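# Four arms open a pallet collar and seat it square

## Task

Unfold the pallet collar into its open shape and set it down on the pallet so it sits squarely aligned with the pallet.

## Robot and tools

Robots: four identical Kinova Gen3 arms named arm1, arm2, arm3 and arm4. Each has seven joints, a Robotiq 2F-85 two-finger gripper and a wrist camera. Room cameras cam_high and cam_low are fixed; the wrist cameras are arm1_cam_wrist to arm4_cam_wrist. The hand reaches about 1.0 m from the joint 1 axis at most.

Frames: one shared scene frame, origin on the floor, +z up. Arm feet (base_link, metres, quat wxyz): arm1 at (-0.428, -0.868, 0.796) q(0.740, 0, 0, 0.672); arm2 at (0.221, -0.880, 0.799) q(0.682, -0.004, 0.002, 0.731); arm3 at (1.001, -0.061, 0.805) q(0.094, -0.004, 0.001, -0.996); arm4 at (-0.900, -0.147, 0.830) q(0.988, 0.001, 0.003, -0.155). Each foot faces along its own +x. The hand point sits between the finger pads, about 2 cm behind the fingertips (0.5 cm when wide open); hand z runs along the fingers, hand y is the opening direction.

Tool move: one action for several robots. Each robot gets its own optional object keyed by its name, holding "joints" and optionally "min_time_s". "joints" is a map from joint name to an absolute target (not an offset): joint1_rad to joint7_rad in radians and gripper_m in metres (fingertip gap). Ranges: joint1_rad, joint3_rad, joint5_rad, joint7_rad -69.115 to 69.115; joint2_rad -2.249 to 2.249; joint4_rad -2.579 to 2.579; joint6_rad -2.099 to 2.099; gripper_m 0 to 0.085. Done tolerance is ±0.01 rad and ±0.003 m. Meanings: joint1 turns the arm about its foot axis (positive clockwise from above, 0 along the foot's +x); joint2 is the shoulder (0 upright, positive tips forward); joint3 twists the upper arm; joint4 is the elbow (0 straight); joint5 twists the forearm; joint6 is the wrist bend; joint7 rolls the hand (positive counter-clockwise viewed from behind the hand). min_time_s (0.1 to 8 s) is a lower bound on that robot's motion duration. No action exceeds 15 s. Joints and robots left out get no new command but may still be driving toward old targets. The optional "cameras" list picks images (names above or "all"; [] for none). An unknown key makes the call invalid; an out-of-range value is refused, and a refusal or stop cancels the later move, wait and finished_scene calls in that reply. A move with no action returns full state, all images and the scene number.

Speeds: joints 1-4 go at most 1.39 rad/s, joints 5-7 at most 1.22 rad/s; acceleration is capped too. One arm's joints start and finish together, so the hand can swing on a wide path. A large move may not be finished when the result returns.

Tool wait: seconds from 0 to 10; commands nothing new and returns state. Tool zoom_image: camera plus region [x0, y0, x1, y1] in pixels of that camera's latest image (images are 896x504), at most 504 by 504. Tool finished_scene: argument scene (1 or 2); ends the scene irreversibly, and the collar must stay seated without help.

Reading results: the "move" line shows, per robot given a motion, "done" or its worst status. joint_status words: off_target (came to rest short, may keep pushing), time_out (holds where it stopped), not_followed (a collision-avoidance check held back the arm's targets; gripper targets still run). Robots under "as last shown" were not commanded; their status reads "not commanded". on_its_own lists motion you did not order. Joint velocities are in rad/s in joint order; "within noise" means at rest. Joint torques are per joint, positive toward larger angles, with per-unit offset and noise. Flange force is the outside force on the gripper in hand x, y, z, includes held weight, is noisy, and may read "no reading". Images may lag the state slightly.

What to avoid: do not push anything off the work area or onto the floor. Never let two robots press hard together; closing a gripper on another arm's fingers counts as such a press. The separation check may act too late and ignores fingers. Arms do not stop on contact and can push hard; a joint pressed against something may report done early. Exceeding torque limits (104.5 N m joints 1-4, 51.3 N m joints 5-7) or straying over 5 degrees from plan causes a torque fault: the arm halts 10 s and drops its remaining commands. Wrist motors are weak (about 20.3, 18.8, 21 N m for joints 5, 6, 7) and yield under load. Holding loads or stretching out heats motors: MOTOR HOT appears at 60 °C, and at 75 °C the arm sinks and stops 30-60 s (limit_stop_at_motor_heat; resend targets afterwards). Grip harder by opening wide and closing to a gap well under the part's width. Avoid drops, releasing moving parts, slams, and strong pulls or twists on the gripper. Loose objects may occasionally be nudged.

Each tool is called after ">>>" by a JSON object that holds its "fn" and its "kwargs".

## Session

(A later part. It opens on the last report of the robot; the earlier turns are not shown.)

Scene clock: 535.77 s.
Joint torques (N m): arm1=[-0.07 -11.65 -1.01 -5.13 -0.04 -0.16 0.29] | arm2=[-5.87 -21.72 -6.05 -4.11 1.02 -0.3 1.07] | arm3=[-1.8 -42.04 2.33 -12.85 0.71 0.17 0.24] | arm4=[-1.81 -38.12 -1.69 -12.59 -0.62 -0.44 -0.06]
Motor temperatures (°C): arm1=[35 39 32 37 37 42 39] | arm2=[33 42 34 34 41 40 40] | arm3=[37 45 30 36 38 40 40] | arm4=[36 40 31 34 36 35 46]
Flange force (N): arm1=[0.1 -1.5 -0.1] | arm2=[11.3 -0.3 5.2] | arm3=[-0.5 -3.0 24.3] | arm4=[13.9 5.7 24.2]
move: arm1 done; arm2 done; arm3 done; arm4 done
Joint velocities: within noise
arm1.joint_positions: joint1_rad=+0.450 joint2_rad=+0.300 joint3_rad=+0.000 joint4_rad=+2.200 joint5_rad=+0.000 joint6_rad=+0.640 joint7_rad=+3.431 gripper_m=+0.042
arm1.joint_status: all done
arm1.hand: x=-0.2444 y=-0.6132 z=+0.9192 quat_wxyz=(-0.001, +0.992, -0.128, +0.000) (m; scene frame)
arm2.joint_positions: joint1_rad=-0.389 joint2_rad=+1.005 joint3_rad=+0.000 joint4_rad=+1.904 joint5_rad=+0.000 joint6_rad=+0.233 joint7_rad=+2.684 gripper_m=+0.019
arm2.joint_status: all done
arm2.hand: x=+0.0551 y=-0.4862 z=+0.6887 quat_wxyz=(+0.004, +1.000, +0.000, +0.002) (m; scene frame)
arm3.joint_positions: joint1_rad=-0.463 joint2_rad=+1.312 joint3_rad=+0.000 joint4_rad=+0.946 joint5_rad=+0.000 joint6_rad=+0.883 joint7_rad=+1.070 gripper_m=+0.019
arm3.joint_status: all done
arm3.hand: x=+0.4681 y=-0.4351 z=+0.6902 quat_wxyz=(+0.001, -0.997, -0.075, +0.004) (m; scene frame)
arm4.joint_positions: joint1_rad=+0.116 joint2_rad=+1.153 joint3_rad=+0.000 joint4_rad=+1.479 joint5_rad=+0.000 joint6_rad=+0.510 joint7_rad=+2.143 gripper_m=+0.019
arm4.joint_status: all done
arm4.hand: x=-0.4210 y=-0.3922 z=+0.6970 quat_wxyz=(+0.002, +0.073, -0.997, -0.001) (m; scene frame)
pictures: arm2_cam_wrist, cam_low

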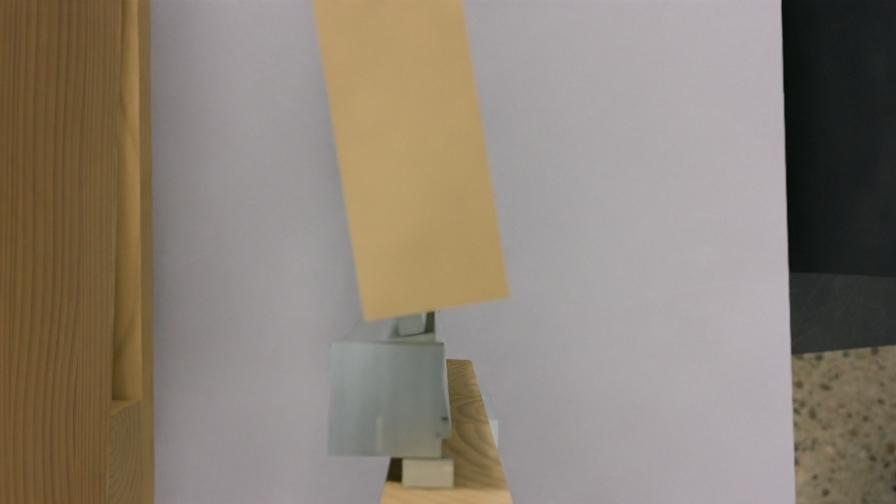

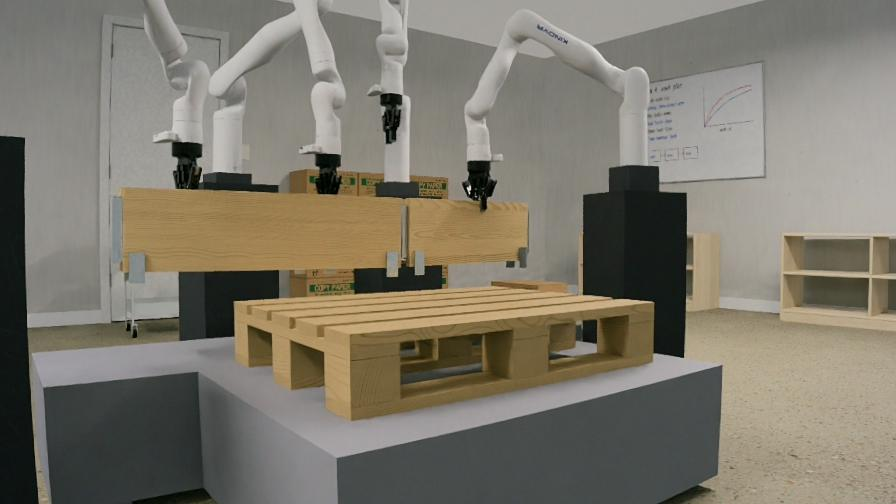

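>>> {"fn": "move", "kwargs": {"arm2": {"joints": {"joint1_rad": -0.2972, "joint2_rad": 1.0102, "joint4_rad": 1.8723, "joint6_rad": 0.2591, "joint7_rad": 2.7794}, "min_time_s": 3}, "arm3": {"joints": {"joint1_rad": -0.3694, "joint2_rad": 1.1958, "joint4_rad": 1.2735, "joint6_rad": 0.6723, "joint7_rad": 1.3396}, "min_time_s": 3}, "arm4": {"joints": {"joint1_rad": -0.0024, "joint2_rad": 1.1485, "joint4_rad": 1.4936, "joint6_rad": 0.4995, "joint7_rad": 2.2010}, "min_time_s": 3}, "cameras": ["cam_high", "cam_low"]}}

Scene clock: 564.60 s.
Joint torques (N m): arm1=[-0.09 -11.58 -1.05 -5.11 -0.01 -0.18 0.28] | arm2=[-5.43 -22.01 -5.12 -4.07 1.14 -0.27 1.14] | arm3=[-3.48 -37.51 0.21 -9.3 0.28 0.58 0.75] | arm4=[-1.45 -36.9 -1.13 -10.59 -0.03 0.44 0.42]
Motor temperatures (°C): arm1=[35 37 32 37 37 42 39] | arm2=[33 42 34 34 41 40 40] | arm3=[37 50 30 36 38 40 40] | arm4=[36 43 31 34 36 35 46]
Flange force (N): arm1=[0.2 -1.4 -0.3] | arm2=[9.8 0.4 5.3] | arm3=[-2.7 -4.8 23.8] | arm4=[9.6 5.3 24.7]
move: arm2 done; arm3 done; arm4 done
Joint velocities: within noise
arm1: as last shown
arm2.joint_positions: joint1_rad=-0.297 joint2_rad=+1.010 joint3_rad=+0.000 joint4_rad=+1.872 joint5_rad=+0.000 joint6_rad=+0.259 joint7_rad=+2.779 gripper_m=+0.019
arm2.joint_status: all done
arm2.hand: x=+0.0886 y=-0.4639 z=+0.6887 quat_wxyz=(+0.004, +1.000, +0.002, +0.002) (m; scene frame)
arm3.joint_positions: joint1_rad=-0.369 joint2_rad=+1.196 joint3_rad=+0.000 joint4_rad=+1.274 joint5_rad=+0.000 joint6_rad=+0.672 joint7_rad=+1.340 gripper_m=+0.019
arm3.joint_status: all done
arm3.hand: x=+0.4885 y=-0.3510 z=+0.6901 quat_wxyz=(+0.001, -0.987, -0.163, +0.004) (m; scene frame)
arm4.joint_positions: joint1_rad=-0.002 joint2_rad=+1.149 joint3_rad=+0.000 joint4_rad=+1.494 joint5_rad=+0.000 joint6_rad=+0.499 joint7_rad=+2.201 gripper_m=+0.019
arm4.joint_status: all done
arm4.hand: x=-0.3988 y=-0.3328 z=+0.6971 quat_wxyz=(+0.002, +0.160, -0.987, -0.001) (m; scene frame)
pictures: cam_high, cam_low

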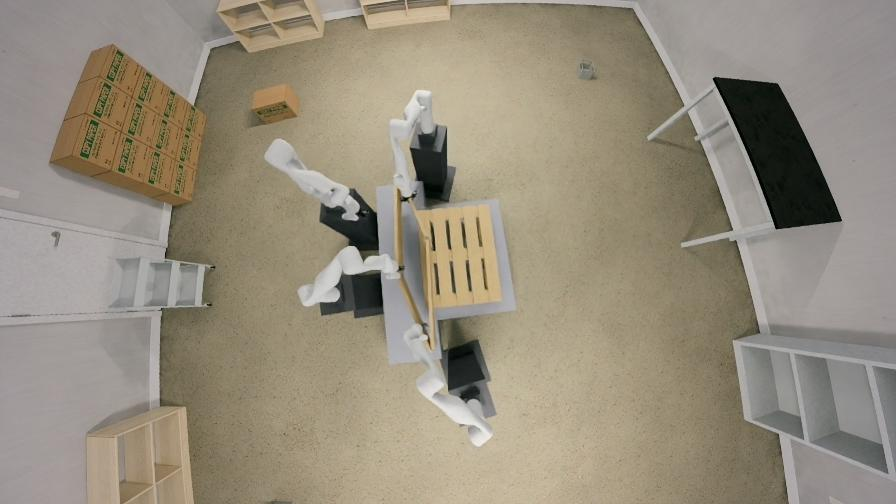

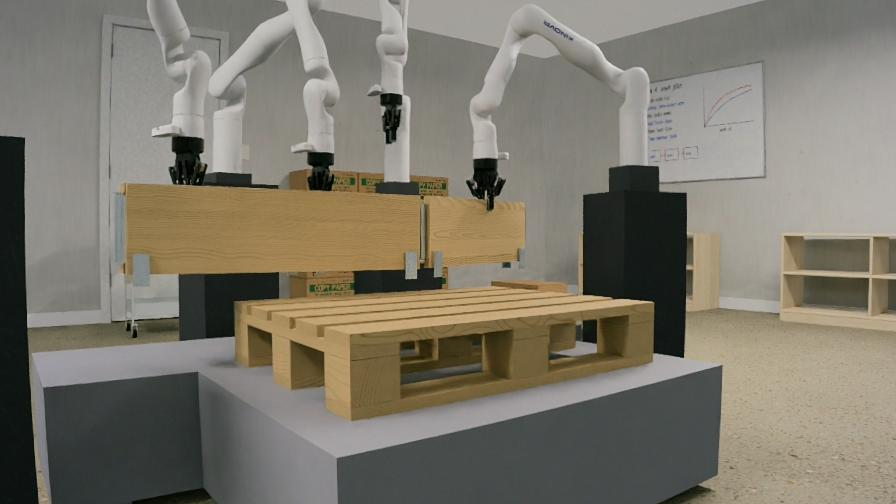

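>>> {"fn": "move", "kwargs": {"arm2": {"joints": {"joint1_rad": -0.2096, "joint2_rad": 1.0188, "joint4_rad": 1.8280, "joint6_rad": 0.2948, "joint7_rad": 2.8711}, "min_time_s": 3}, "arm3": {"joints": {"joint1_rad": -0.2518, "joint2_rad": 1.1346, "joint4_rad": 1.4672, "joint6_rad": 0.5398, "joint7_rad": 1.6336}, "min_time_s": 3}, "arm4": {"joints": {"joint1_rad": -0.1126, "joint2_rad": 1.1462, "joint4_rad": 1.5025, "joint6_rad": 0.4929, "joint7_rad": 2.2672}, "min_time_s": 3}}}

>>> {"fn": "move", "kwargs": {"arm2": {"joints": {"joint1_rad": -0.1271, "joint2_rad": 1.0309, "joint4_rad": 1.7716, "joint6_rad": 0.3391, "joint7_rad": 2.9578}, "min_time_s": 3}, "arm3": {"joints": {"joint1_rad": -0.1188, "joint2_rad": 1.1067, "joint4_rad": 1.5643, "joint6_rad": 0.4706, "joint7_rad": 1.9429}, "min_time_s": 3}, "arm4": {"joints": {"joint1_rad": -0.2134, "joint2_rad": 1.1446, "joint4_rad": 1.5086, "joint6_rad": 0.4884, "joint7_rad": 2.3427}, "min_time_s": 3}, "cameras": ["cam_high", "cam_low", "arm4_cam_wrist", "arm2_cam_wrist"]}}

Scene clock: 571.00 s.
Joint torques (N m): arm1=[0.03 -11.6 -0.97 -5.09 -0.02 -0.19 0.26] | arm2=[-4.91 -22.18 -4.33 -4.59 1.28 -0.26 1.25] | arm3=[-4.73 -34.77 -1.31 -7.46 0.49 0.57 1.36] | arm4=[-1.86 -37.19 -1.48 -10.43 0.38 0.45 0.96]
Motor temperatures (°C): arm1=[35 37 32 37 37 42 39] | arm2=[33 42 34 34 41 40 40] | arm3=[37 51 30 36 38 40 40] | arm4=[36 44 31 34 36 35 46]
Flange force (N): arm1=[0.0 -1.6 -0.4] | arm2=[8.3 2.5 4.6] | arm3=[-1.0 -7.0 23.3] | arm4=[8.5 5.7 25.7]
move: arm2 done; arm3 done; arm4 done
Joint velocities: within noise
arm1: as last shown
arm2.joint_positions: joint1_rad=-0.210 joint2_rad=+1.019 joint3_rad=+0.000 joint4_rad=+1.828 joint5_rad=+0.000 joint6_rad=+0.295 joint7_rad=+2.871 gripper_m=+0.019
arm2.joint_status: all done
arm2.hand: x=+0.1220 y=-0.4416 z=+0.6886 quat_wxyz=(+0.004, +1.000, +0.004, +0.002) (m; scene frame)
arm3.joint_positions: joint1_rad=-0.252 joint2_rad=+1.135 joint3_rad=+0.000 joint4_rad=+1.467 joint5_rad=+0.000 joint6_rad=+0.540 joint7_rad=+1.634 gripper_m=+0.019
arm3.joint_status: all done
arm3.hand: x=+0.4982 y=-0.2701 z=+0.6901 quat_wxyz=(+0.001, -0.968, -0.249, +0.004) (m; scene frame)
arm4.joint_positions: joint1_rad=-0.113 joint2_rad=+1.146 joint3_rad=+0.000 joint4_rad=+1.502 joint5_rad=+0.000 joint6_rad=+0.493 joint7_rad=+2.267 gripper_m=+0.019
arm4.joint_status: all done
arm4.hand: x=-0.3835 y=-0.2761 z=+0.6970 quat_wxyz=(+0.002, +0.247, -0.969, -0.002) (m; scene frame)
pictures: none

Scene clock: 574.30 s.
Joint torques (N m): arm1=[-0.06 -11.59 -0.96 -5.12 -0.04 -0.21 0.26] | arm2=[-3.78 -21.64 -2.66 -5.44 1.72 -0.29 1.43] | arm3=[-6.77 -33.93 -4.08 -7.29 0.59 0.63 2.1] | arm4=[-2.11 -38.16 -1.98 -10.53 0.39 0.45 1.22]
Motor temperatures (°C): arm1=[35 37 32 37 37 42 39] | arm2=[33 42 34 34 41 40 40] | arm3=[37 51 30 36 38 40 40] | arm4=[36 44 31 34 36 35 46]
Flange force (N): arm1=[0.2 -1.5 -0.4] | arm2=[5.4 6.2 1.7] | arm3=[4.7 -8.3 23.9] | arm4=[7.7 5.9 27.8]
move: arm2 done; arm3 done; arm4 done
Joint velocities: within noise
arm1: as last shown
arm2.joint_positions: joint1_rad=-0.127 joint2_rad=+1.031 joint3_rad=+0.000 joint4_rad=+1.772 joint5_rad=+0.000 joint6_rad=+0.339 joint7_rad=+2.958 gripper_m=+0.019
arm2.joint_status: all done
arm2.hand: x=+0.1555 y=-0.4193 z=+0.6886 quat_wxyz=(+0.004, +1.000, +0.006, +0.002) (m; scene frame)
arm3.joint_positions: joint1_rad=-0.119 joint2_rad=+1.107 joint3_rad=+0.000 joint4_rad=+1.564 joint5_rad=+0.000 joint6_rad=+0.471 joint7_rad=+1.943 gripper_m=+0.019
arm3.joint_status: all done
arm3.hand: x=+0.4979 y=-0.1944 z=+0.6902 quat_wxyz=(+0.002, -0.943, -0.333, +0.004) (m; scene frame)
arm4.joint_positions: joint1_rad=-0.213 joint2_rad=+1.145 joint3_rad=+0.000 joint4_rad=+1.509 joint5_rad=+0.000 joint6_rad=+0.488 joint7_rad=+2.343 gripper_m=+0.019
arm4.joint_status: all done
arm4.hand: x=-0.3747 y=-0.2232 z=+0.6970 quat_wxyz=(+0.002, +0.331, -0.944, -0.002) (m; scene frame)
pictures: arm2_cam_wrist, arm4_cam_wrist, cam_high, cam_low

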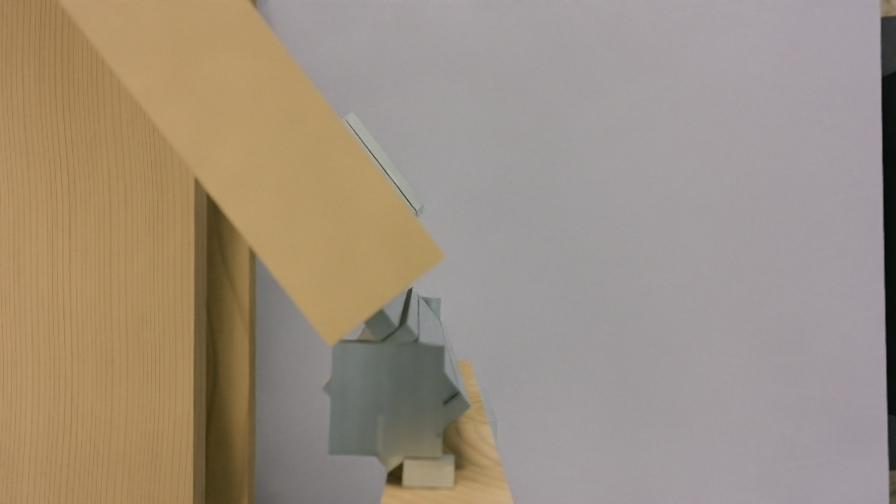

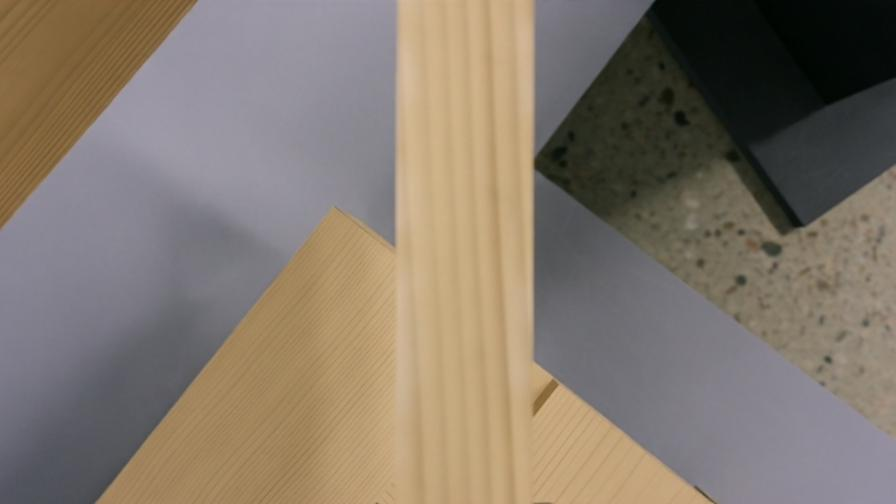

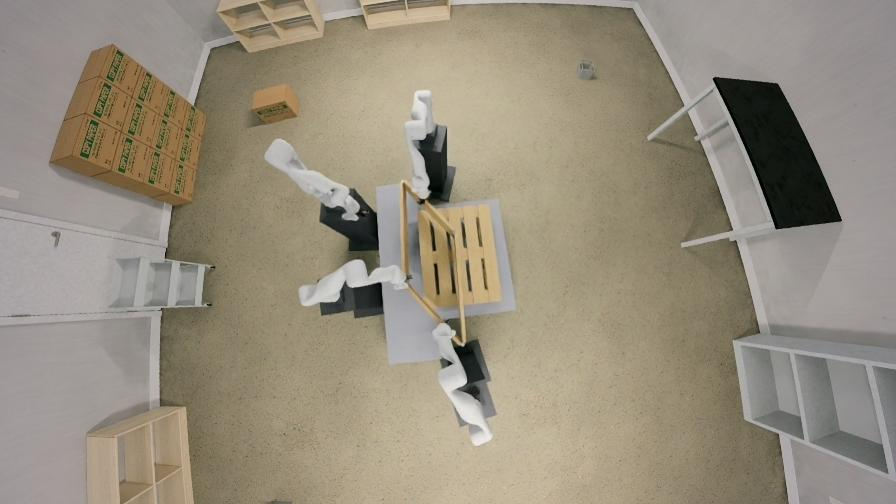

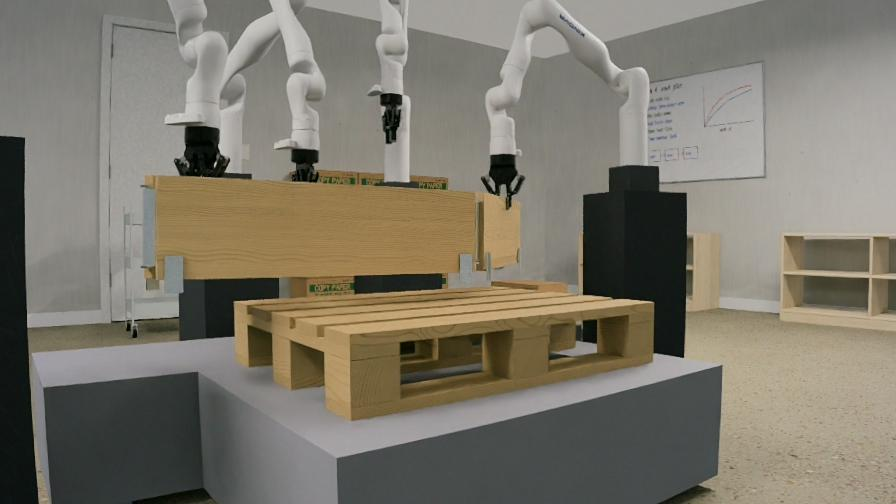

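>>> {"fn": "move", "kwargs": {"arm2": {"joints": {"joint1_rad": -0.0501, "joint2_rad": 1.0470, "joint4_rad": 1.7036, "joint6_rad": 0.3911, "joint7_rad": 3.0389}, "min_time_s": 3}, "arm3": {"joints": {"joint1_rad": 0.0149, "joint2_rad": 1.1023, "joint4_rad": 1.5804, "joint6_rad": 0.4588, "joint7_rad": 2.2530}, "min_time_s": 3}, "arm4": {"joints": {"joint1_rad": -0.3041, "joint2_rad": 1.1430, "joint4_rad": 1.5145, "joint6_rad": 0.4841, "joint7_rad": 2.4284}, "min_time_s": 3}, "cameras": ["cam_high"]}}

Scene clock: 584.40 s.
Joint torques (N m): arm1=[-0.01 -11.63 -0.94 -5.15 -0.03 -0.16 0.29] | arm2=[-0.78 -25.69 1.1 -10.68 2.53 -2.65 1.53] | arm3=[-11.99 -34.88 -9.35 -9.67 0.2 -0.5 2.91] | arm4=[-2.16 -37.94 -2.26 -10.24 0.4 0.43 1.38]
Motor temperatures (°C): arm1=[35 36 32 37 37 42 39] | arm2=[33 42 34 34 41 40 40] | arm3=[37 52 31 36 38 40 40] | arm4=[37 45 31 34 36 35 46]
Flange force (N): arm1=[-0.1 -1.5 -0.1] | arm2=[-1.2 15.4 2.6] | arm3=[16.5 -9.5 23.1] | arm4=[6.5 6.1 27.7]
move: arm2 done; arm3 done; arm4 done
Joint velocities: within noise
arm1: as last shown
arm2.joint_positions: joint1_rad=-0.050 joint2_rad=+1.047 joint3_rad=+0.000 joint4_rad=+1.704 joint5_rad=+0.000 joint6_rad=+0.391 joint7_rad=+3.039 gripper_m=+0.019
arm2.joint_status: all done
arm2.hand: x=+0.1889 y=-0.3970 z=+0.6885 quat_wxyz=(+0.004, +1.000, +0.008, +0.002) (m; scene frame)
arm3.joint_positions: joint1_rad=+0.015 joint2_rad=+1.102 joint3_rad=+0.000 joint4_rad=+1.580 joint5_rad=+0.000 joint6_rad=+0.459 joint7_rad=+2.253 gripper_m=+0.019
arm3.joint_status: all done
arm3.hand: x=+0.4886 y=-0.1256 z=+0.6903 quat_wxyz=(+0.002, -0.910, -0.415, +0.004) (m; scene frame)
arm4.joint_positions: joint1_rad=-0.304 joint2_rad=+1.143 joint3_rad=+0.000 joint4_rad=+1.515 joint5_rad=+0.000 joint6_rad=+0.484 joint7_rad=+2.428 gripper_m=+0.019
arm4.joint_status: all done
arm4.hand: x=-0.3714 y=-0.1753 z=+0.6971 quat_wxyz=(+0.002, +0.413, -0.911, -0.002) (m; scene frame)
pictures: cam_high

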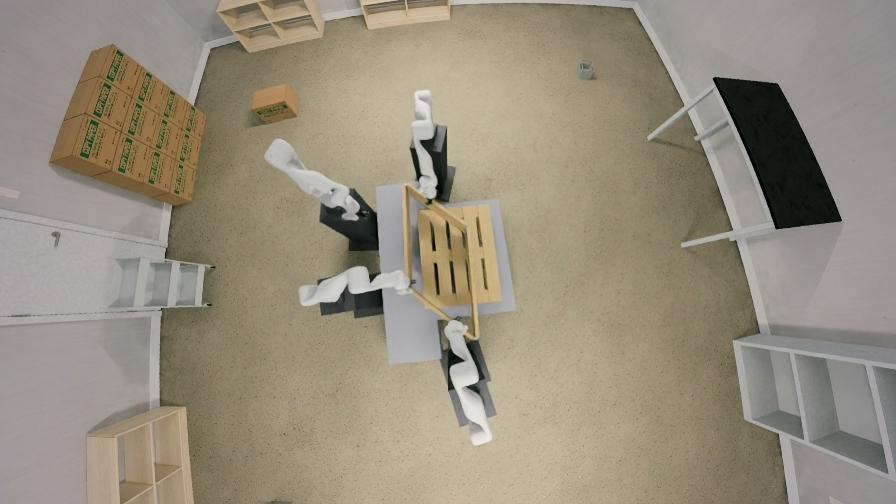

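>>> {"fn": "move", "kwargs": {"arm3": {"joints": {"joint1_rad": 0.0299, "joint7_rad": 2.2680}, "min_time_s": 1.5}}}

>>> {"fn": "wait", "kwargs": {"seconds": 0.5}}

Scene clock: 589.80 s.
Joint torques (N m): arm1=[-0.02 -11.6 -0.97 -5.21 -0.05 -0.16 0.26] | arm2=[-4.76 -23.12 -4.18 -4.24 0.87 0.42 1.12] | arm3=[-3.81 -32.96 -0.64 -6.59 1.24 0.57 1.86] | arm4=[-1.06 -37.79 -1.5 -11.85 -0.37 -0.43 0.36]
Motor temperatures (°C): arm1=[35 36 32 37 37 42 39] | arm2=[33 42 34 34 41 40 40] | arm3=[37 52 31 36 38 40 40] | arm4=[37 46 31 34 36 35 47]
Flange force (N): arm1=[0.0 -1.2 -0.1] | arm2=[7.3 1.6 5.7] | arm3=[2.7 -3.3 22.6] | arm4=[8.9 9.4 24.9]
move: arm3 done
Joint velocities: within noise
arm1, arm2, arm4: as last shown
arm2.hand: x=+0.1890 y=-0.3970 z=+0.6885 quat_wxyz=(+0.004, +1.000, +0.008, +0.002) (m; scene frame)
arm3.joint_positions: joint1_rad=+0.030 joint2_rad=+1.102 joint3_rad=+0.000 joint4_rad=+1.580 joint5_rad=+0.000 joint6_rad=+0.459 joint7_rad=+2.268 gripper_m=+0.019
arm3.joint_status: all done
arm3.hand: x=+0.4877 y=-0.1179 z=+0.6903 quat_wxyz=(+0.002, -0.910, -0.415, +0.004) (m; scene frame)
pictures: none

Scene clock: 590.30 s.
Joint torques (N m): arm1=[0 -11.59 -0.92 -5.11 -0.07 -0.14 0.26] | arm2=[-4.79 -23.06 -4.21 -4.29 0.87 0.44 1.09] | arm3=[-3.79 -32.93 -0.77 -6.62 1.25 0.61 1.93] | arm4=[-1.01 -37.79 -1.53 -11.82 -0.38 -0.45 0.38]
Motor temperatures (°C): arm1=[35 36 32 37 37 42 39] | arm2=[33 42 34 34 41 40 40] | arm3=[37 52 31 36 38 40 40] | arm4=[37 46 31 34 36 35 47]
Flange force (N): arm1=[0.0 -1.5 -0.2] | arm2=[7.4 1.8 5.6] | arm3=[2.7 -3.0 22.6] | arm4=[8.7 9.4 24.9]
Joint velocities: within noise
arm1.joint_positions: joint1_rad=+0.450 joint2_rad=+0.300 joint3_rad=+0.000 joint4_rad=+2.200 joint5_rad=+0.000 joint6_rad=+0.640 joint7_rad=+3.431 gripper_m=+0.042
arm1.joint_status: not commanded
arm1.hand: x=-0.2444 y=-0.6132 z=+0.9192 quat_wxyz=(-0.001, +0.992, -0.128, +0.000) (m; scene frame)
arm2.joint_positions: joint1_rad=-0.050 joint2_rad=+1.047 joint3_rad=+0.000 joint4_rad=+1.704 joint5_rad=+0.000 joint6_rad=+0.391 joint7_rad=+3.039 gripper_m=+0.019
arm2.joint_status: not commanded
arm2.hand: x=+0.1889 y=-0.3970 z=+0.6885 quat_wxyz=(+0.004, +1.000, +0.008, +0.002) (m; scene frame)
arm3.joint_positions: joint1_rad=+0.030 joint2_rad=+1.102 joint3_rad=+0.000 joint4_rad=+1.580 joint5_rad=+0.000 joint6_rad=+0.459 joint7_rad=+2.268 gripper_m=+0.019
arm3.joint_status: all done
arm3.hand: x=+0.4877 y=-0.1179 z=+0.6903 quat_wxyz=(+0.002, -0.910, -0.415, +0.004) (m; scene frame)
arm4.joint_positions: joint1_rad=-0.304 joint2_rad=+1.143 joint3_rad=+0.000 joint4_rad=+1.515 joint5_rad=+0.000 joint6_rad=+0.484 joint7_rad=+2.428 gripper_m=+0.019
arm4.joint_status: not commanded
arm4.hand: x=-0.3714 y=-0.1753 z=+0.6971 quat_wxyz=(+0.002, +0.413, -0.911, -0.002) (m; scene frame)
wait: 0.50 s; at rest by 0.27 s
pictures: none

>>> {"fn": "move", "kwargs": {"arm2": {"joints": {"joint1_rad": 0.0211, "joint2_rad": 1.0676, "joint4_rad": 1.6238, "joint6_rad": 0.4501, "joint7_rad": 3.1142}, "min_time_s": 3}, "arm3": {"joints": {"joint1_rad": 0.1511, "joint2_rad": 1.1165, "joint4_rad": 1.5300, "joint6_rad": 0.4951, "joint7_rad": 2.5656}, "min_time_s": 3}, "arm4": {"joints": {"joint1_rad": -0.3840, "joint2_rad": 1.1408, "joint4_rad": 1.5224, "joint6_rad": 0.4784, "joint7_rad": 2.5249}, "min_time_s": 3}, "cameras": ["cam_high"]}}

>>> {"fn": "zoom_image", "kwargs": {"camera": "cam_high", "region": [370, 160, 520, 370]}}

Scene clock: 595.13 s.
Joint torques (N m): arm1=[-0.08 -11.66 -1.04 -5.12 -0.03 -0.16 0.26] | arm2=[-2.72 -23.97 -1.44 -7.69 1.51 -0.82 1.21] | arm3=[-8.45 -35.7 -5.82 -8.38 0.18 0.2 2.23] | arm4=[-1.59 -37 -1.86 -10.21 0.18 0.44 1.02]
Motor temperatures (°C): arm1=[35 36 32 37 37 42 39] | arm2=[33 42 34 34 41 40 40] | arm3=[37 52 31 36 38 40 40] | arm4=[37 46 31 34 36 35 47]
Flange force (N): arm1=[0.3 -1.5 -0.1] | arm2=[2.5 9.8 2.2] | arm3=[11.0 -5.2 25.5] | arm4=[6.1 7.9 25.9]
move: arm2 done; arm3 done; arm4 done
Joint velocities: within noise
arm1: as last shown
arm2.joint_positions: joint1_rad=+0.021 joint2_rad=+1.068 joint3_rad=+0.000 joint4_rad=+1.624 joint5_rad=+0.000 joint6_rad=+0.450 joint7_rad=+3.114 gripper_m=+0.019
arm2.joint_status: all done
arm2.hand: x=+0.2224 y=-0.3747 z=+0.6885 quat_wxyz=(+0.004, +1.000, +0.010, +0.002) (m; scene frame)
arm3.joint_positions: joint1_rad=+0.151 joint2_rad=+1.116 joint3_rad=+0.000 joint4_rad=+1.530 joint5_rad=+0.000 joint6_rad=+0.495 joint7_rad=+2.566 gripper_m=+0.019
arm3.joint_status: all done
arm3.hand: x=+0.4718 y=-0.0561 z=+0.6904 quat_wxyz=(+0.002, -0.870, -0.494, +0.003) (m; scene frame)
arm4.joint_positions: joint1_rad=-0.384 joint2_rad=+1.141 joint3_rad=+0.000 joint4_rad=+1.522 joint5_rad=+0.000 joint6_rad=+0.478 joint7_rad=+2.525 gripper_m=+0.019
arm4.joint_status: all done
arm4.hand: x=-0.3728 y=-0.1331 z=+0.6972 quat_wxyz=(+0.002, +0.491, -0.871, -0.002) (m; scene frame)
pictures: cam_high

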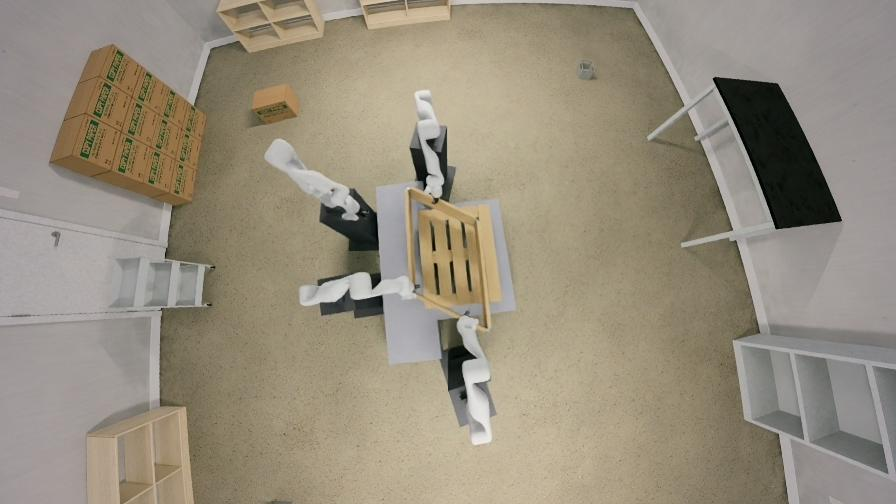

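Scaled by 2.400 from the camera's 896x504 image, which has a finer 1280x720 frame.

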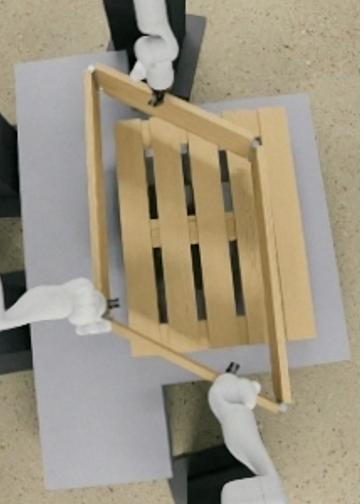

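>>> {"fn": "move", "kwargs": {"arm2": {"joints": {"joint1_rad": 0.0864, "joint2_rad": 1.0936, "joint4_rad": 1.5322, "joint6_rad": 0.5158, "joint7_rad": 3.1837}, "min_time_s": 3}, "arm3": {"joints": {"joint1_rad": 0.2591, "joint2_rad": 1.1465, "joint4_rad": 1.4281, "joint6_rad": 0.5671, "joint7_rad": 2.8499}, "min_time_s": 3}, "arm4": {"joints": {"joint1_rad": -0.4524, "joint2_rad": 1.1377, "joint4_rad": 1.5336, "joint6_rad": 0.4703, "joint7_rad": 2.6329}, "min_time_s": 3}, "cameras": ["cam_high"]}}

>>> {"fn": "zoom_image", "kwargs": {"camera": "cam_high", "region": [370, 160, 520, 370]}}

Scene clock: 600.07 s.
Joint torques (N m): arm1=[-0.06 -11.62 -0.92 -5.08 -0.06 -0.18 0.28] | arm2=[-4.29 -25.51 -3.48 -6.9 0.35 -0.25 0.7] | arm3=[-5.94 -35 -2.58 -6.97 0.95 1.05 2.33] | arm4=[-1.35 -35.86 -1.4 -9.47 0.4 0.45 1.06]
Motor temperatures (°C): arm1=[35 36 32 37 37 42 39] | arm2=[33 42 34 34 41 40 40] | arm3=[37 51 31 36 38 40 41] | arm4=[37 46 31 34 36 35 47]
Flange force (N): arm1=[0.1 -1.6 -0.3] | arm2=[6.1 5.9 5.3] | arm3=[5.7 -5.3 24.0] | arm4=[4.1 7.5 24.3]
move: arm2 done; arm3 done; arm4 done
Joint velocities: within noise
arm1: as last shown
arm2.joint_positions: joint1_rad=+0.086 joint2_rad=+1.094 joint3_rad=+0.000 joint4_rad=+1.532 joint5_rad=+0.000 joint6_rad=+0.516 joint7_rad=+3.184 gripper_m=+0.019
arm2.joint_status: all done
arm2.hand: x=+0.2558 y=-0.3524 z=+0.6884 quat_wxyz=(+0.004, +1.000, +0.012, +0.002) (m; scene frame)
arm3.joint_positions: joint1_rad=+0.259 joint2_rad=+1.147 joint3_rad=+0.000 joint4_rad=+1.428 joint5_rad=+0.000 joint6_rad=+0.567 joint7_rad=+2.850 gripper_m=+0.019
arm3.joint_status: all done
arm3.hand: x=+0.4507 y=+0.0026 z=+0.6907 quat_wxyz=(+0.003, -0.823, -0.568, +0.003) (m; scene frame)
arm4.joint_positions: joint1_rad=-0.452 joint2_rad=+1.138 joint3_rad=+0.000 joint4_rad=+1.534 joint5_rad=+0.000 joint6_rad=+0.470 joint7_rad=+2.633 gripper_m=+0.019
arm4.joint_status: all done
arm4.hand: x=-0.3777 y=-0.0975 z=+0.6973 quat_wxyz=(+0.001, +0.566, -0.824, -0.002) (m; scene frame)
pictures: cam_high

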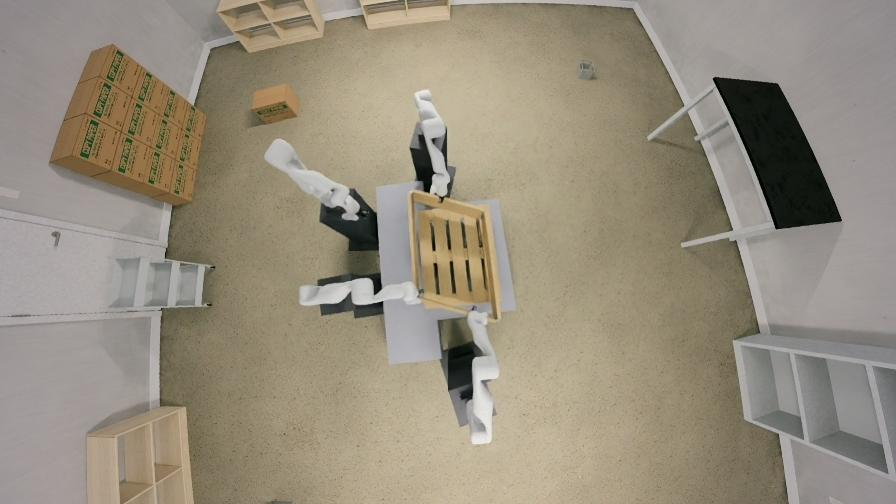

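Scaled by 2.400 from the camera's 896x504 image, which has a finer 1280x720 frame.

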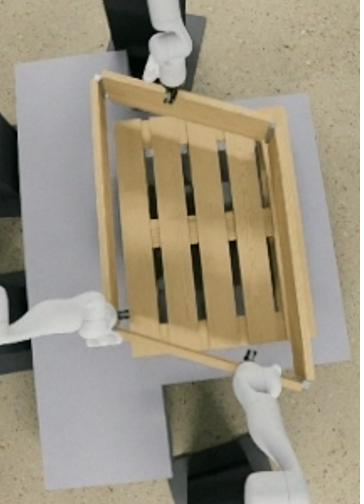

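>>> {"fn": "move", "kwargs": {"arm2": {"joints": {"joint1_rad": 0.1462, "joint2_rad": 1.1253, "joint4_rad": 1.4279, "joint6_rad": 0.5884, "joint7_rad": 3.2476}, "min_time_s": 3}, "arm3": {"joints": {"joint1_rad": 0.3284, "joint2_rad": 1.1908, "joint4_rad": 1.2885, "joint6_rad": 0.6622, "joint7_rad": 3.0957}, "min_time_s": 3}, "arm4": {"joints": {"joint1_rad": -0.5087, "joint2_rad": 1.1334, "joint4_rad": 1.5486, "joint6_rad": 0.4596, "joint7_rad": 2.7530}, "min_time_s": 3}, "cameras": ["cam_high"]}}

>>> {"fn": "zoom_image", "kwargs": {"camera": "cam_high", "region": [370, 160, 520, 370]}}

Scene clock: 604.90 s.
Joint torques (N m): arm1=[-0.02 -11.65 -0.94 -5.06 -0.02 -0.13 0.26] | arm2=[-6.84 -25.97 -5.48 -7.86 -0.11 -0.26 0.91] | arm3=[-7.88 -35.2 -3.73 -5.6 1 2.6 3.12] | arm4=[-2.39 -35.73 -1.94 -8.93 1.17 0.46 1.84]
Motor temperatures (°C): arm1=[35 36 32 37 37 42 39] | arm2=[33 42 34 34 41 40 40] | arm3=[37 51 31 36 38 40 41] | arm4=[37 47 31 34 36 35 47]
Flange force (N): arm1=[0.1 -1.7 -0.1] | arm2=[9.4 8.9 4.1] | arm3=[8.3 -9.0 24.7] | arm4=[3.0 6.2 24.9]
move: arm2 done; arm3 done; arm4 done
Joint velocities: within noise
arm1: as last shown
arm2.joint_positions: joint1_rad=+0.146 joint2_rad=+1.125 joint3_rad=+0.000 joint4_rad=+1.428 joint5_rad=+0.000 joint6_rad=+0.588 joint7_rad=+3.248 gripper_m=+0.019
arm2.joint_status: all done
arm2.hand: x=+0.2893 y=-0.3301 z=+0.6884 quat_wxyz=(+0.004, +1.000, +0.014, +0.002) (m; scene frame)
arm3.joint_positions: joint1_rad=+0.328 joint2_rad=+1.191 joint3_rad=+0.000 joint4_rad=+1.288 joint5_rad=+0.000 joint6_rad=+0.662 joint7_rad=+3.096 gripper_m=+0.019
arm3.joint_status: all done
arm3.hand: x=+0.4249 y=+0.0449 z=+0.6910 quat_wxyz=(+0.003, -0.770, -0.639, +0.003) (m; scene frame)
arm4.joint_positions: joint1_rad=-0.509 joint2_rad=+1.133 joint3_rad=+0.000 joint4_rad=+1.549 joint5_rad=+0.000 joint6_rad=+0.460 joint7_rad=+2.753 gripper_m=+0.019
arm4.joint_status: all done
arm4.hand: x=-0.3851 y=-0.0689 z=+0.6975 quat_wxyz=(+0.001, +0.637, -0.771, -0.002) (m; scene frame)
pictures: cam_high

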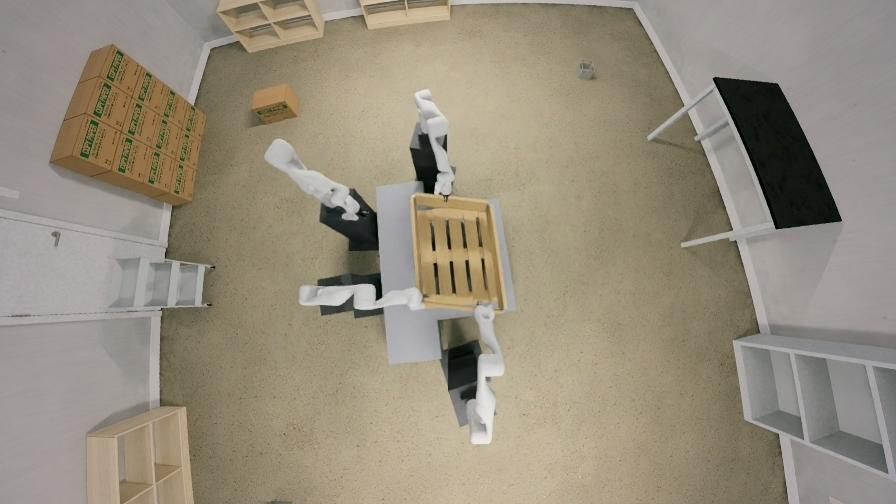

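Scaled by 2.400 from the camera's 896x504 image, which has a finer 1280x720 frame.

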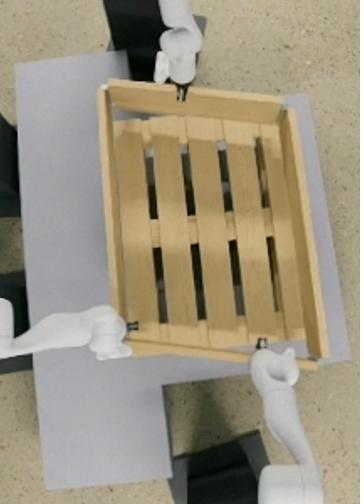

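>>> {"fn": "move", "kwargs": {"arm2": {"joints": {"joint1_rad": 0.2007, "joint2_rad": 1.1638, "joint4_rad": 1.3094, "joint6_rad": 0.6684, "joint7_rad": 3.3062}, "min_time_s": 3}, "arm3": {"joints": {"joint1_rad": 0.3746, "joint2_rad": 1.2663, "joint4_rad": 1.0711, "joint6_rad": 0.8042, "joint7_rad": 3.3183}, "min_time_s": 3}, "arm4": {"joints": {"joint1_rad": -0.5521, "joint2_rad": 1.1287, "joint4_rad": 1.5668, "joint6_rad": 0.4462, "joint7_rad": 2.8859}, "min_time_s": 3}, "cameras": ["all"]}}

>>> {"fn": "zoom_image", "kwargs": {"camera": "cam_high", "region": [370, 160, 520, 370]}}

>>> {"fn": "zoom_image", "kwargs": {"camera": "cam_low", "region": [200, 60, 700, 440]}}

Scene clock: 610.43 s.
Joint torques (N m): arm1=[-0.11 -11.63 -1.06 -5.1 -0.08 -0.16 0.23] | arm2=[-6.04 -27.55 -4.25 -8.34 -0.12 -0.24 0.65] | arm3=[-7.58 -39.21 -2.85 -9.83 0.25 1.61 2.59] | arm4=[-0.92 -35.33 -1.06 -9.72 0.29 0.45 0.83]
Motor temperatures (°C): arm1=[35 36 32 37 37 42 39] | arm2=[33 42 34 34 41 40 40] | arm3=[37 51 31 36 38 40 41] | arm4=[37 47 31 34 36 35 47]
Flange force (N): arm1=[0.5 -1.4 -0.2] | arm2=[7.7 8.0 5.2] | arm3=[8.6 -1.4 24.6] | arm4=[2.1 10.7 23.8]
move: arm2 done; arm3 done; arm4 done
Joint velocities: within noise
arm1: as last shown
arm2.joint_positions: joint1_rad=+0.201 joint2_rad=+1.164 joint3_rad=+0.000 joint4_rad=+1.309 joint5_rad=+0.000 joint6_rad=+0.668 joint7_rad=+3.306 gripper_m=+0.019
arm2.joint_status: all done
arm2.hand: x=+0.3227 y=-0.3078 z=+0.6884 quat_wxyz=(+0.004, +1.000, +0.016, +0.002) (m; scene frame)
arm3.joint_positions: joint1_rad=+0.375 joint2_rad=+1.266 joint3_rad=+0.000 joint4_rad=+1.071 joint5_rad=+0.000 joint6_rad=+0.804 joint7_rad=+3.318 gripper_m=+0.019
arm3.joint_status: all done
arm3.hand: x=+0.3874 y=+0.0794 z=+0.6913 quat_wxyz=(+0.003, -0.710, -0.704, +0.003) (m; scene frame)
arm4.joint_positions: joint1_rad=-0.552 joint2_rad=+1.129 joint3_rad=+0.000 joint4_rad=+1.567 joint5_rad=+0.000 joint6_rad=+0.446 joint7_rad=+2.886 gripper_m=+0.019
arm4.joint_status: all done
arm4.hand: x=-0.3935 y=-0.0477 z=+0.6975 quat_wxyz=(+0.001, +0.702, -0.712, -0.002) (m; scene frame)
pictures: arm1_cam_wrist, arm2_cam_wrist, arm3_cam_wrist, arm4_cam_wrist, cam_high, cam_low

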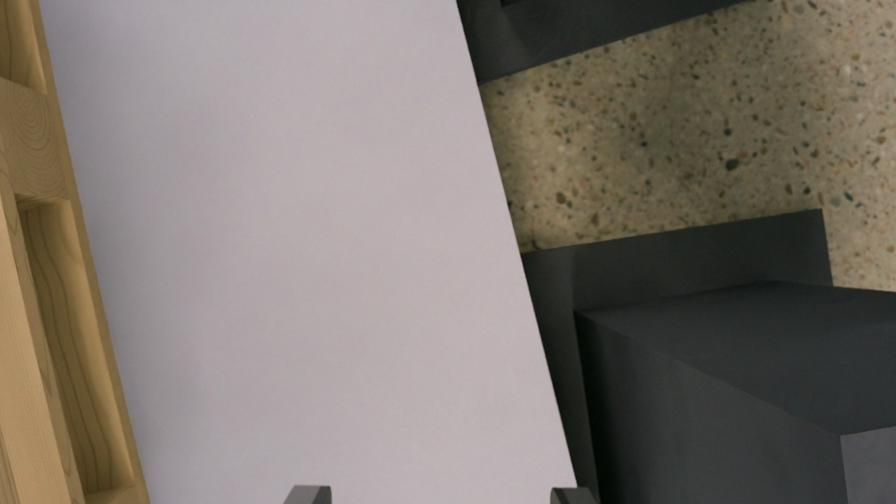

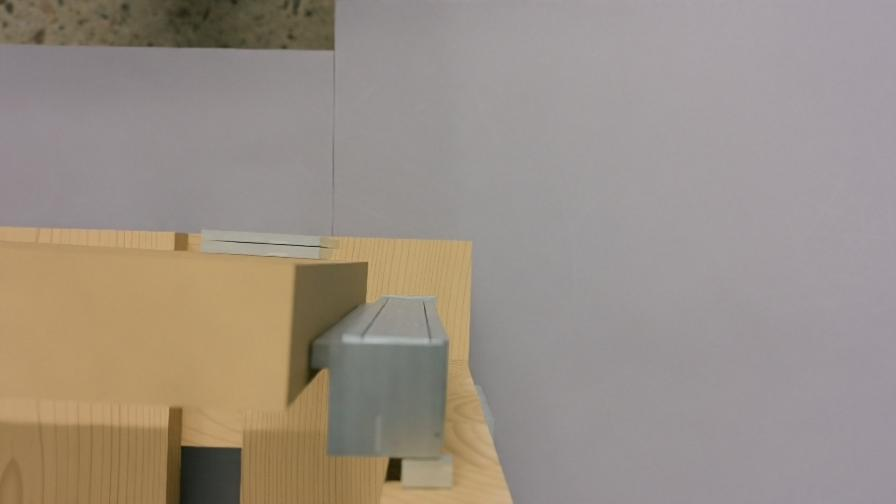

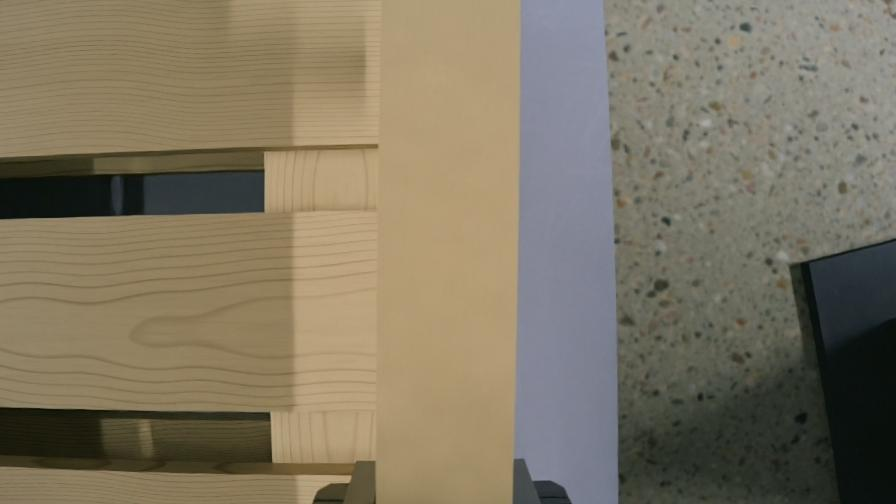

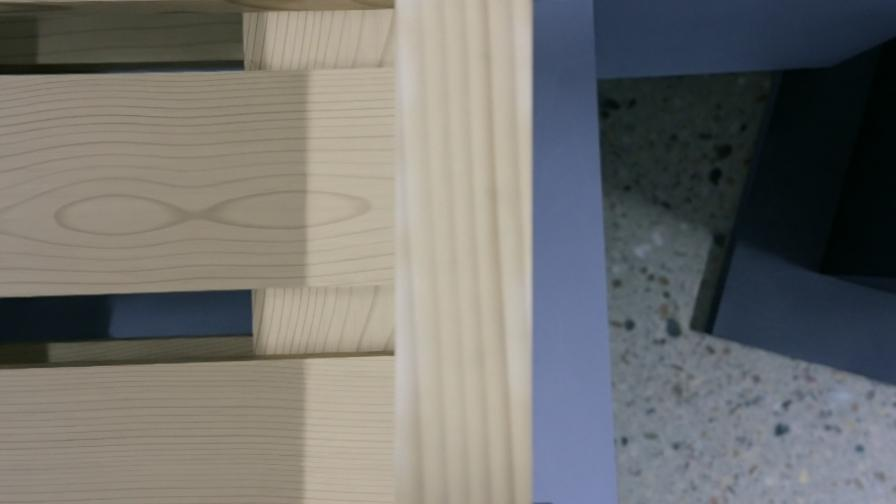

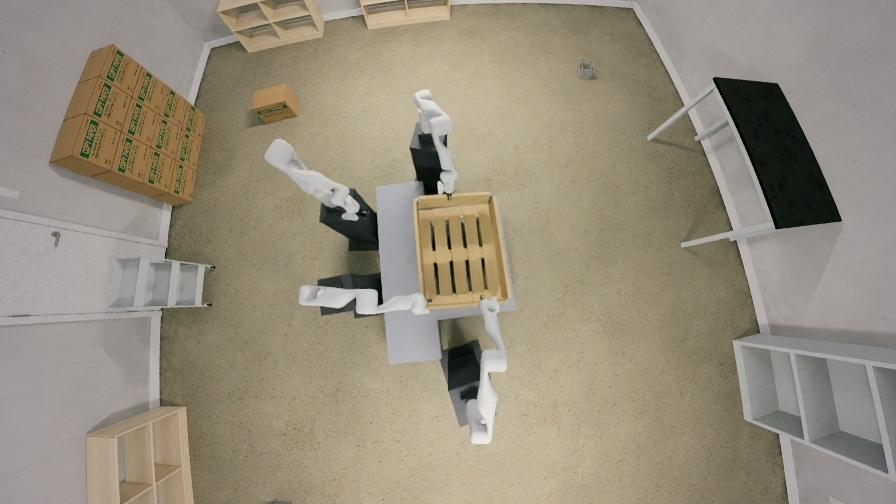

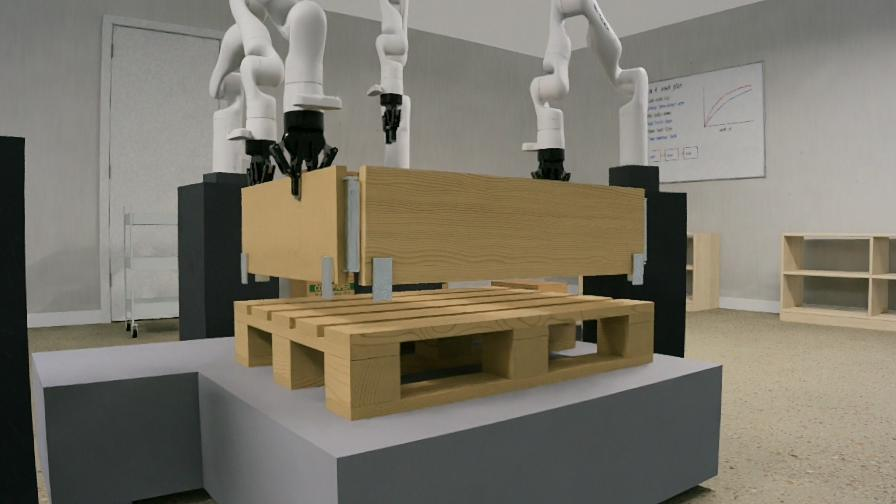

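Scaled by 2.400 from the camera's 896x504 image, which has a finer 1280x720 frame.

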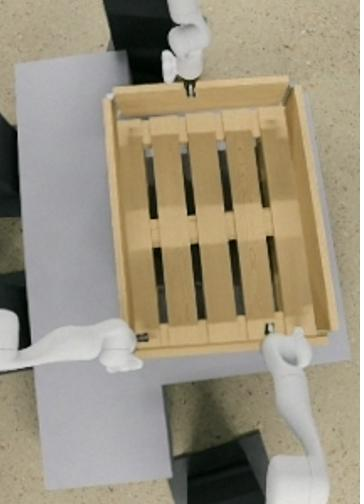

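Scaled by 1.008 from the camera's 896x504 image, which has a finer 1280x720 frame.

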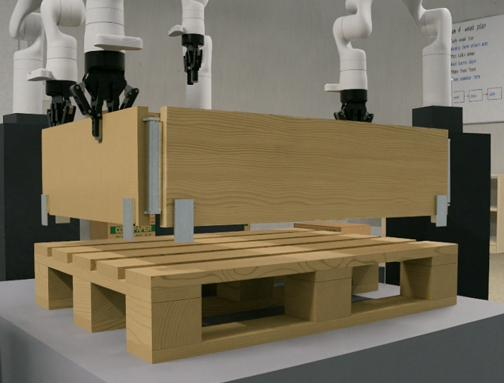

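>>> {"fn": "zoom_image", "kwargs": {"camera": "arm2_cam_wrist", "region": [150, 180, 550, 504]}}

>>> {"fn": "zoom_image", "kwargs": {"camera": "cam_low", "region": [230, 220, 450, 360]}}

>>> {"fn": "zoom_image", "kwargs": {"camera": "cam_low", "region": [580, 220, 700, 350]}}

>>> {"fn": "zoom_image", "kwargs": {"camera": "cam_high", "region": [405, 185, 515, 255]}}

>>> {"fn": "zoom_image", "kwargs": {"camera": "cam_high", "region": [405, 250, 515, 320]}}

Scaled by 1.260 from the camera's 896x504 image, which has a finer 1280x720 frame.

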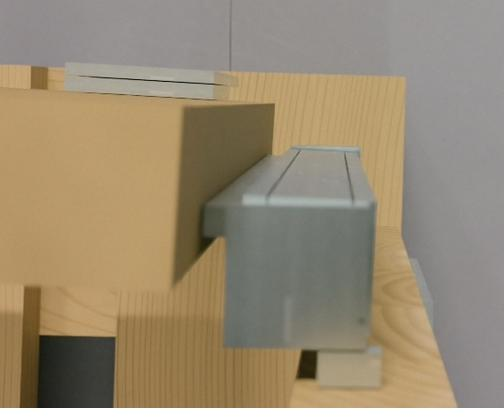

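Scaled by 2.291 from the camera's 896x504 image, which has a finer 1280x720 frame.

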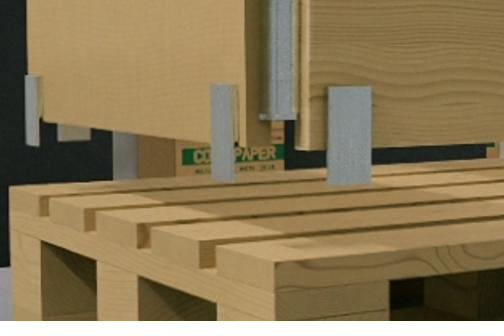

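Scaled by 3.877 from the camera's 896x504 image, which has a finer 1280x720 frame.

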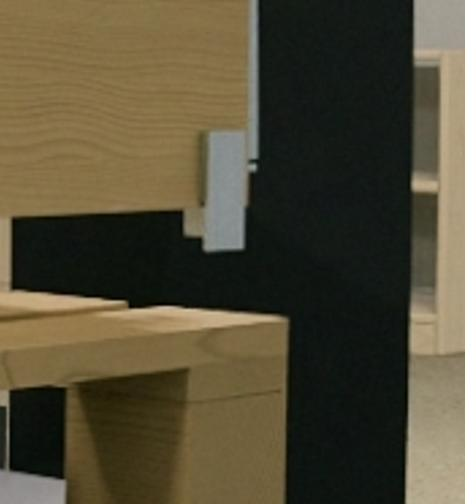

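Scaled by 4.582 from the camera's 896x504 image, which has a finer 1280x720 frame.

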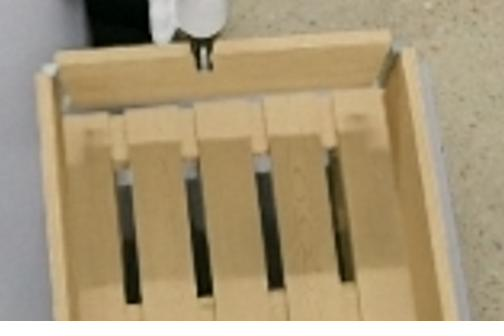

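Scaled by 4.582 from the camera's 896x504 image, which has a finer 1280x720 frame.

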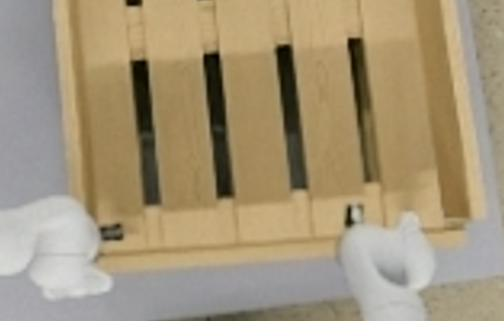

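>>> {"fn": "zoom_image", "kwargs": {"camera": "arm3_cam_wrist", "region": [0, 0, 504, 504]}}

>>> {"fn": "zoom_image", "kwargs": {"camera": "arm4_cam_wrist", "region": [0, 0, 504, 504]}}

>>> {"fn": "zoom_image", "kwargs": {"camera": "arm2_cam_wrist", "region": [0, 200, 504, 504]}}

Scaled by 1.000.

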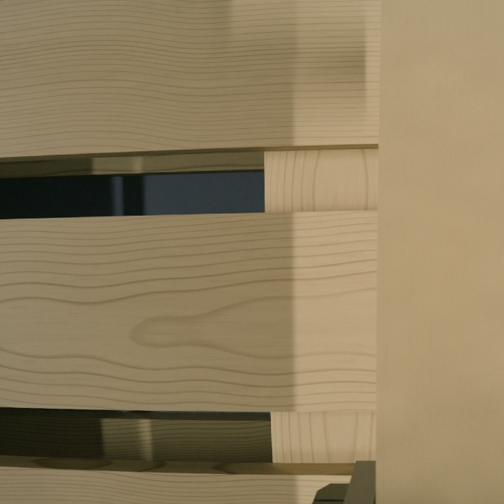

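Scaled by 1.000.

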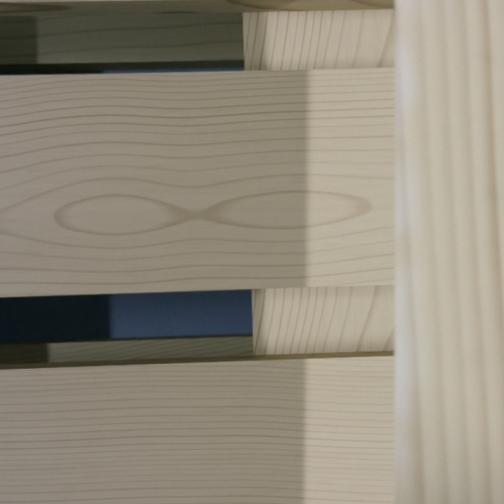

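Scaled by 1.000.

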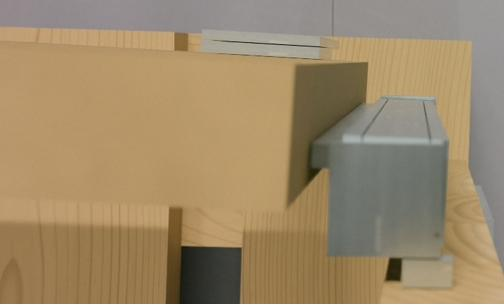

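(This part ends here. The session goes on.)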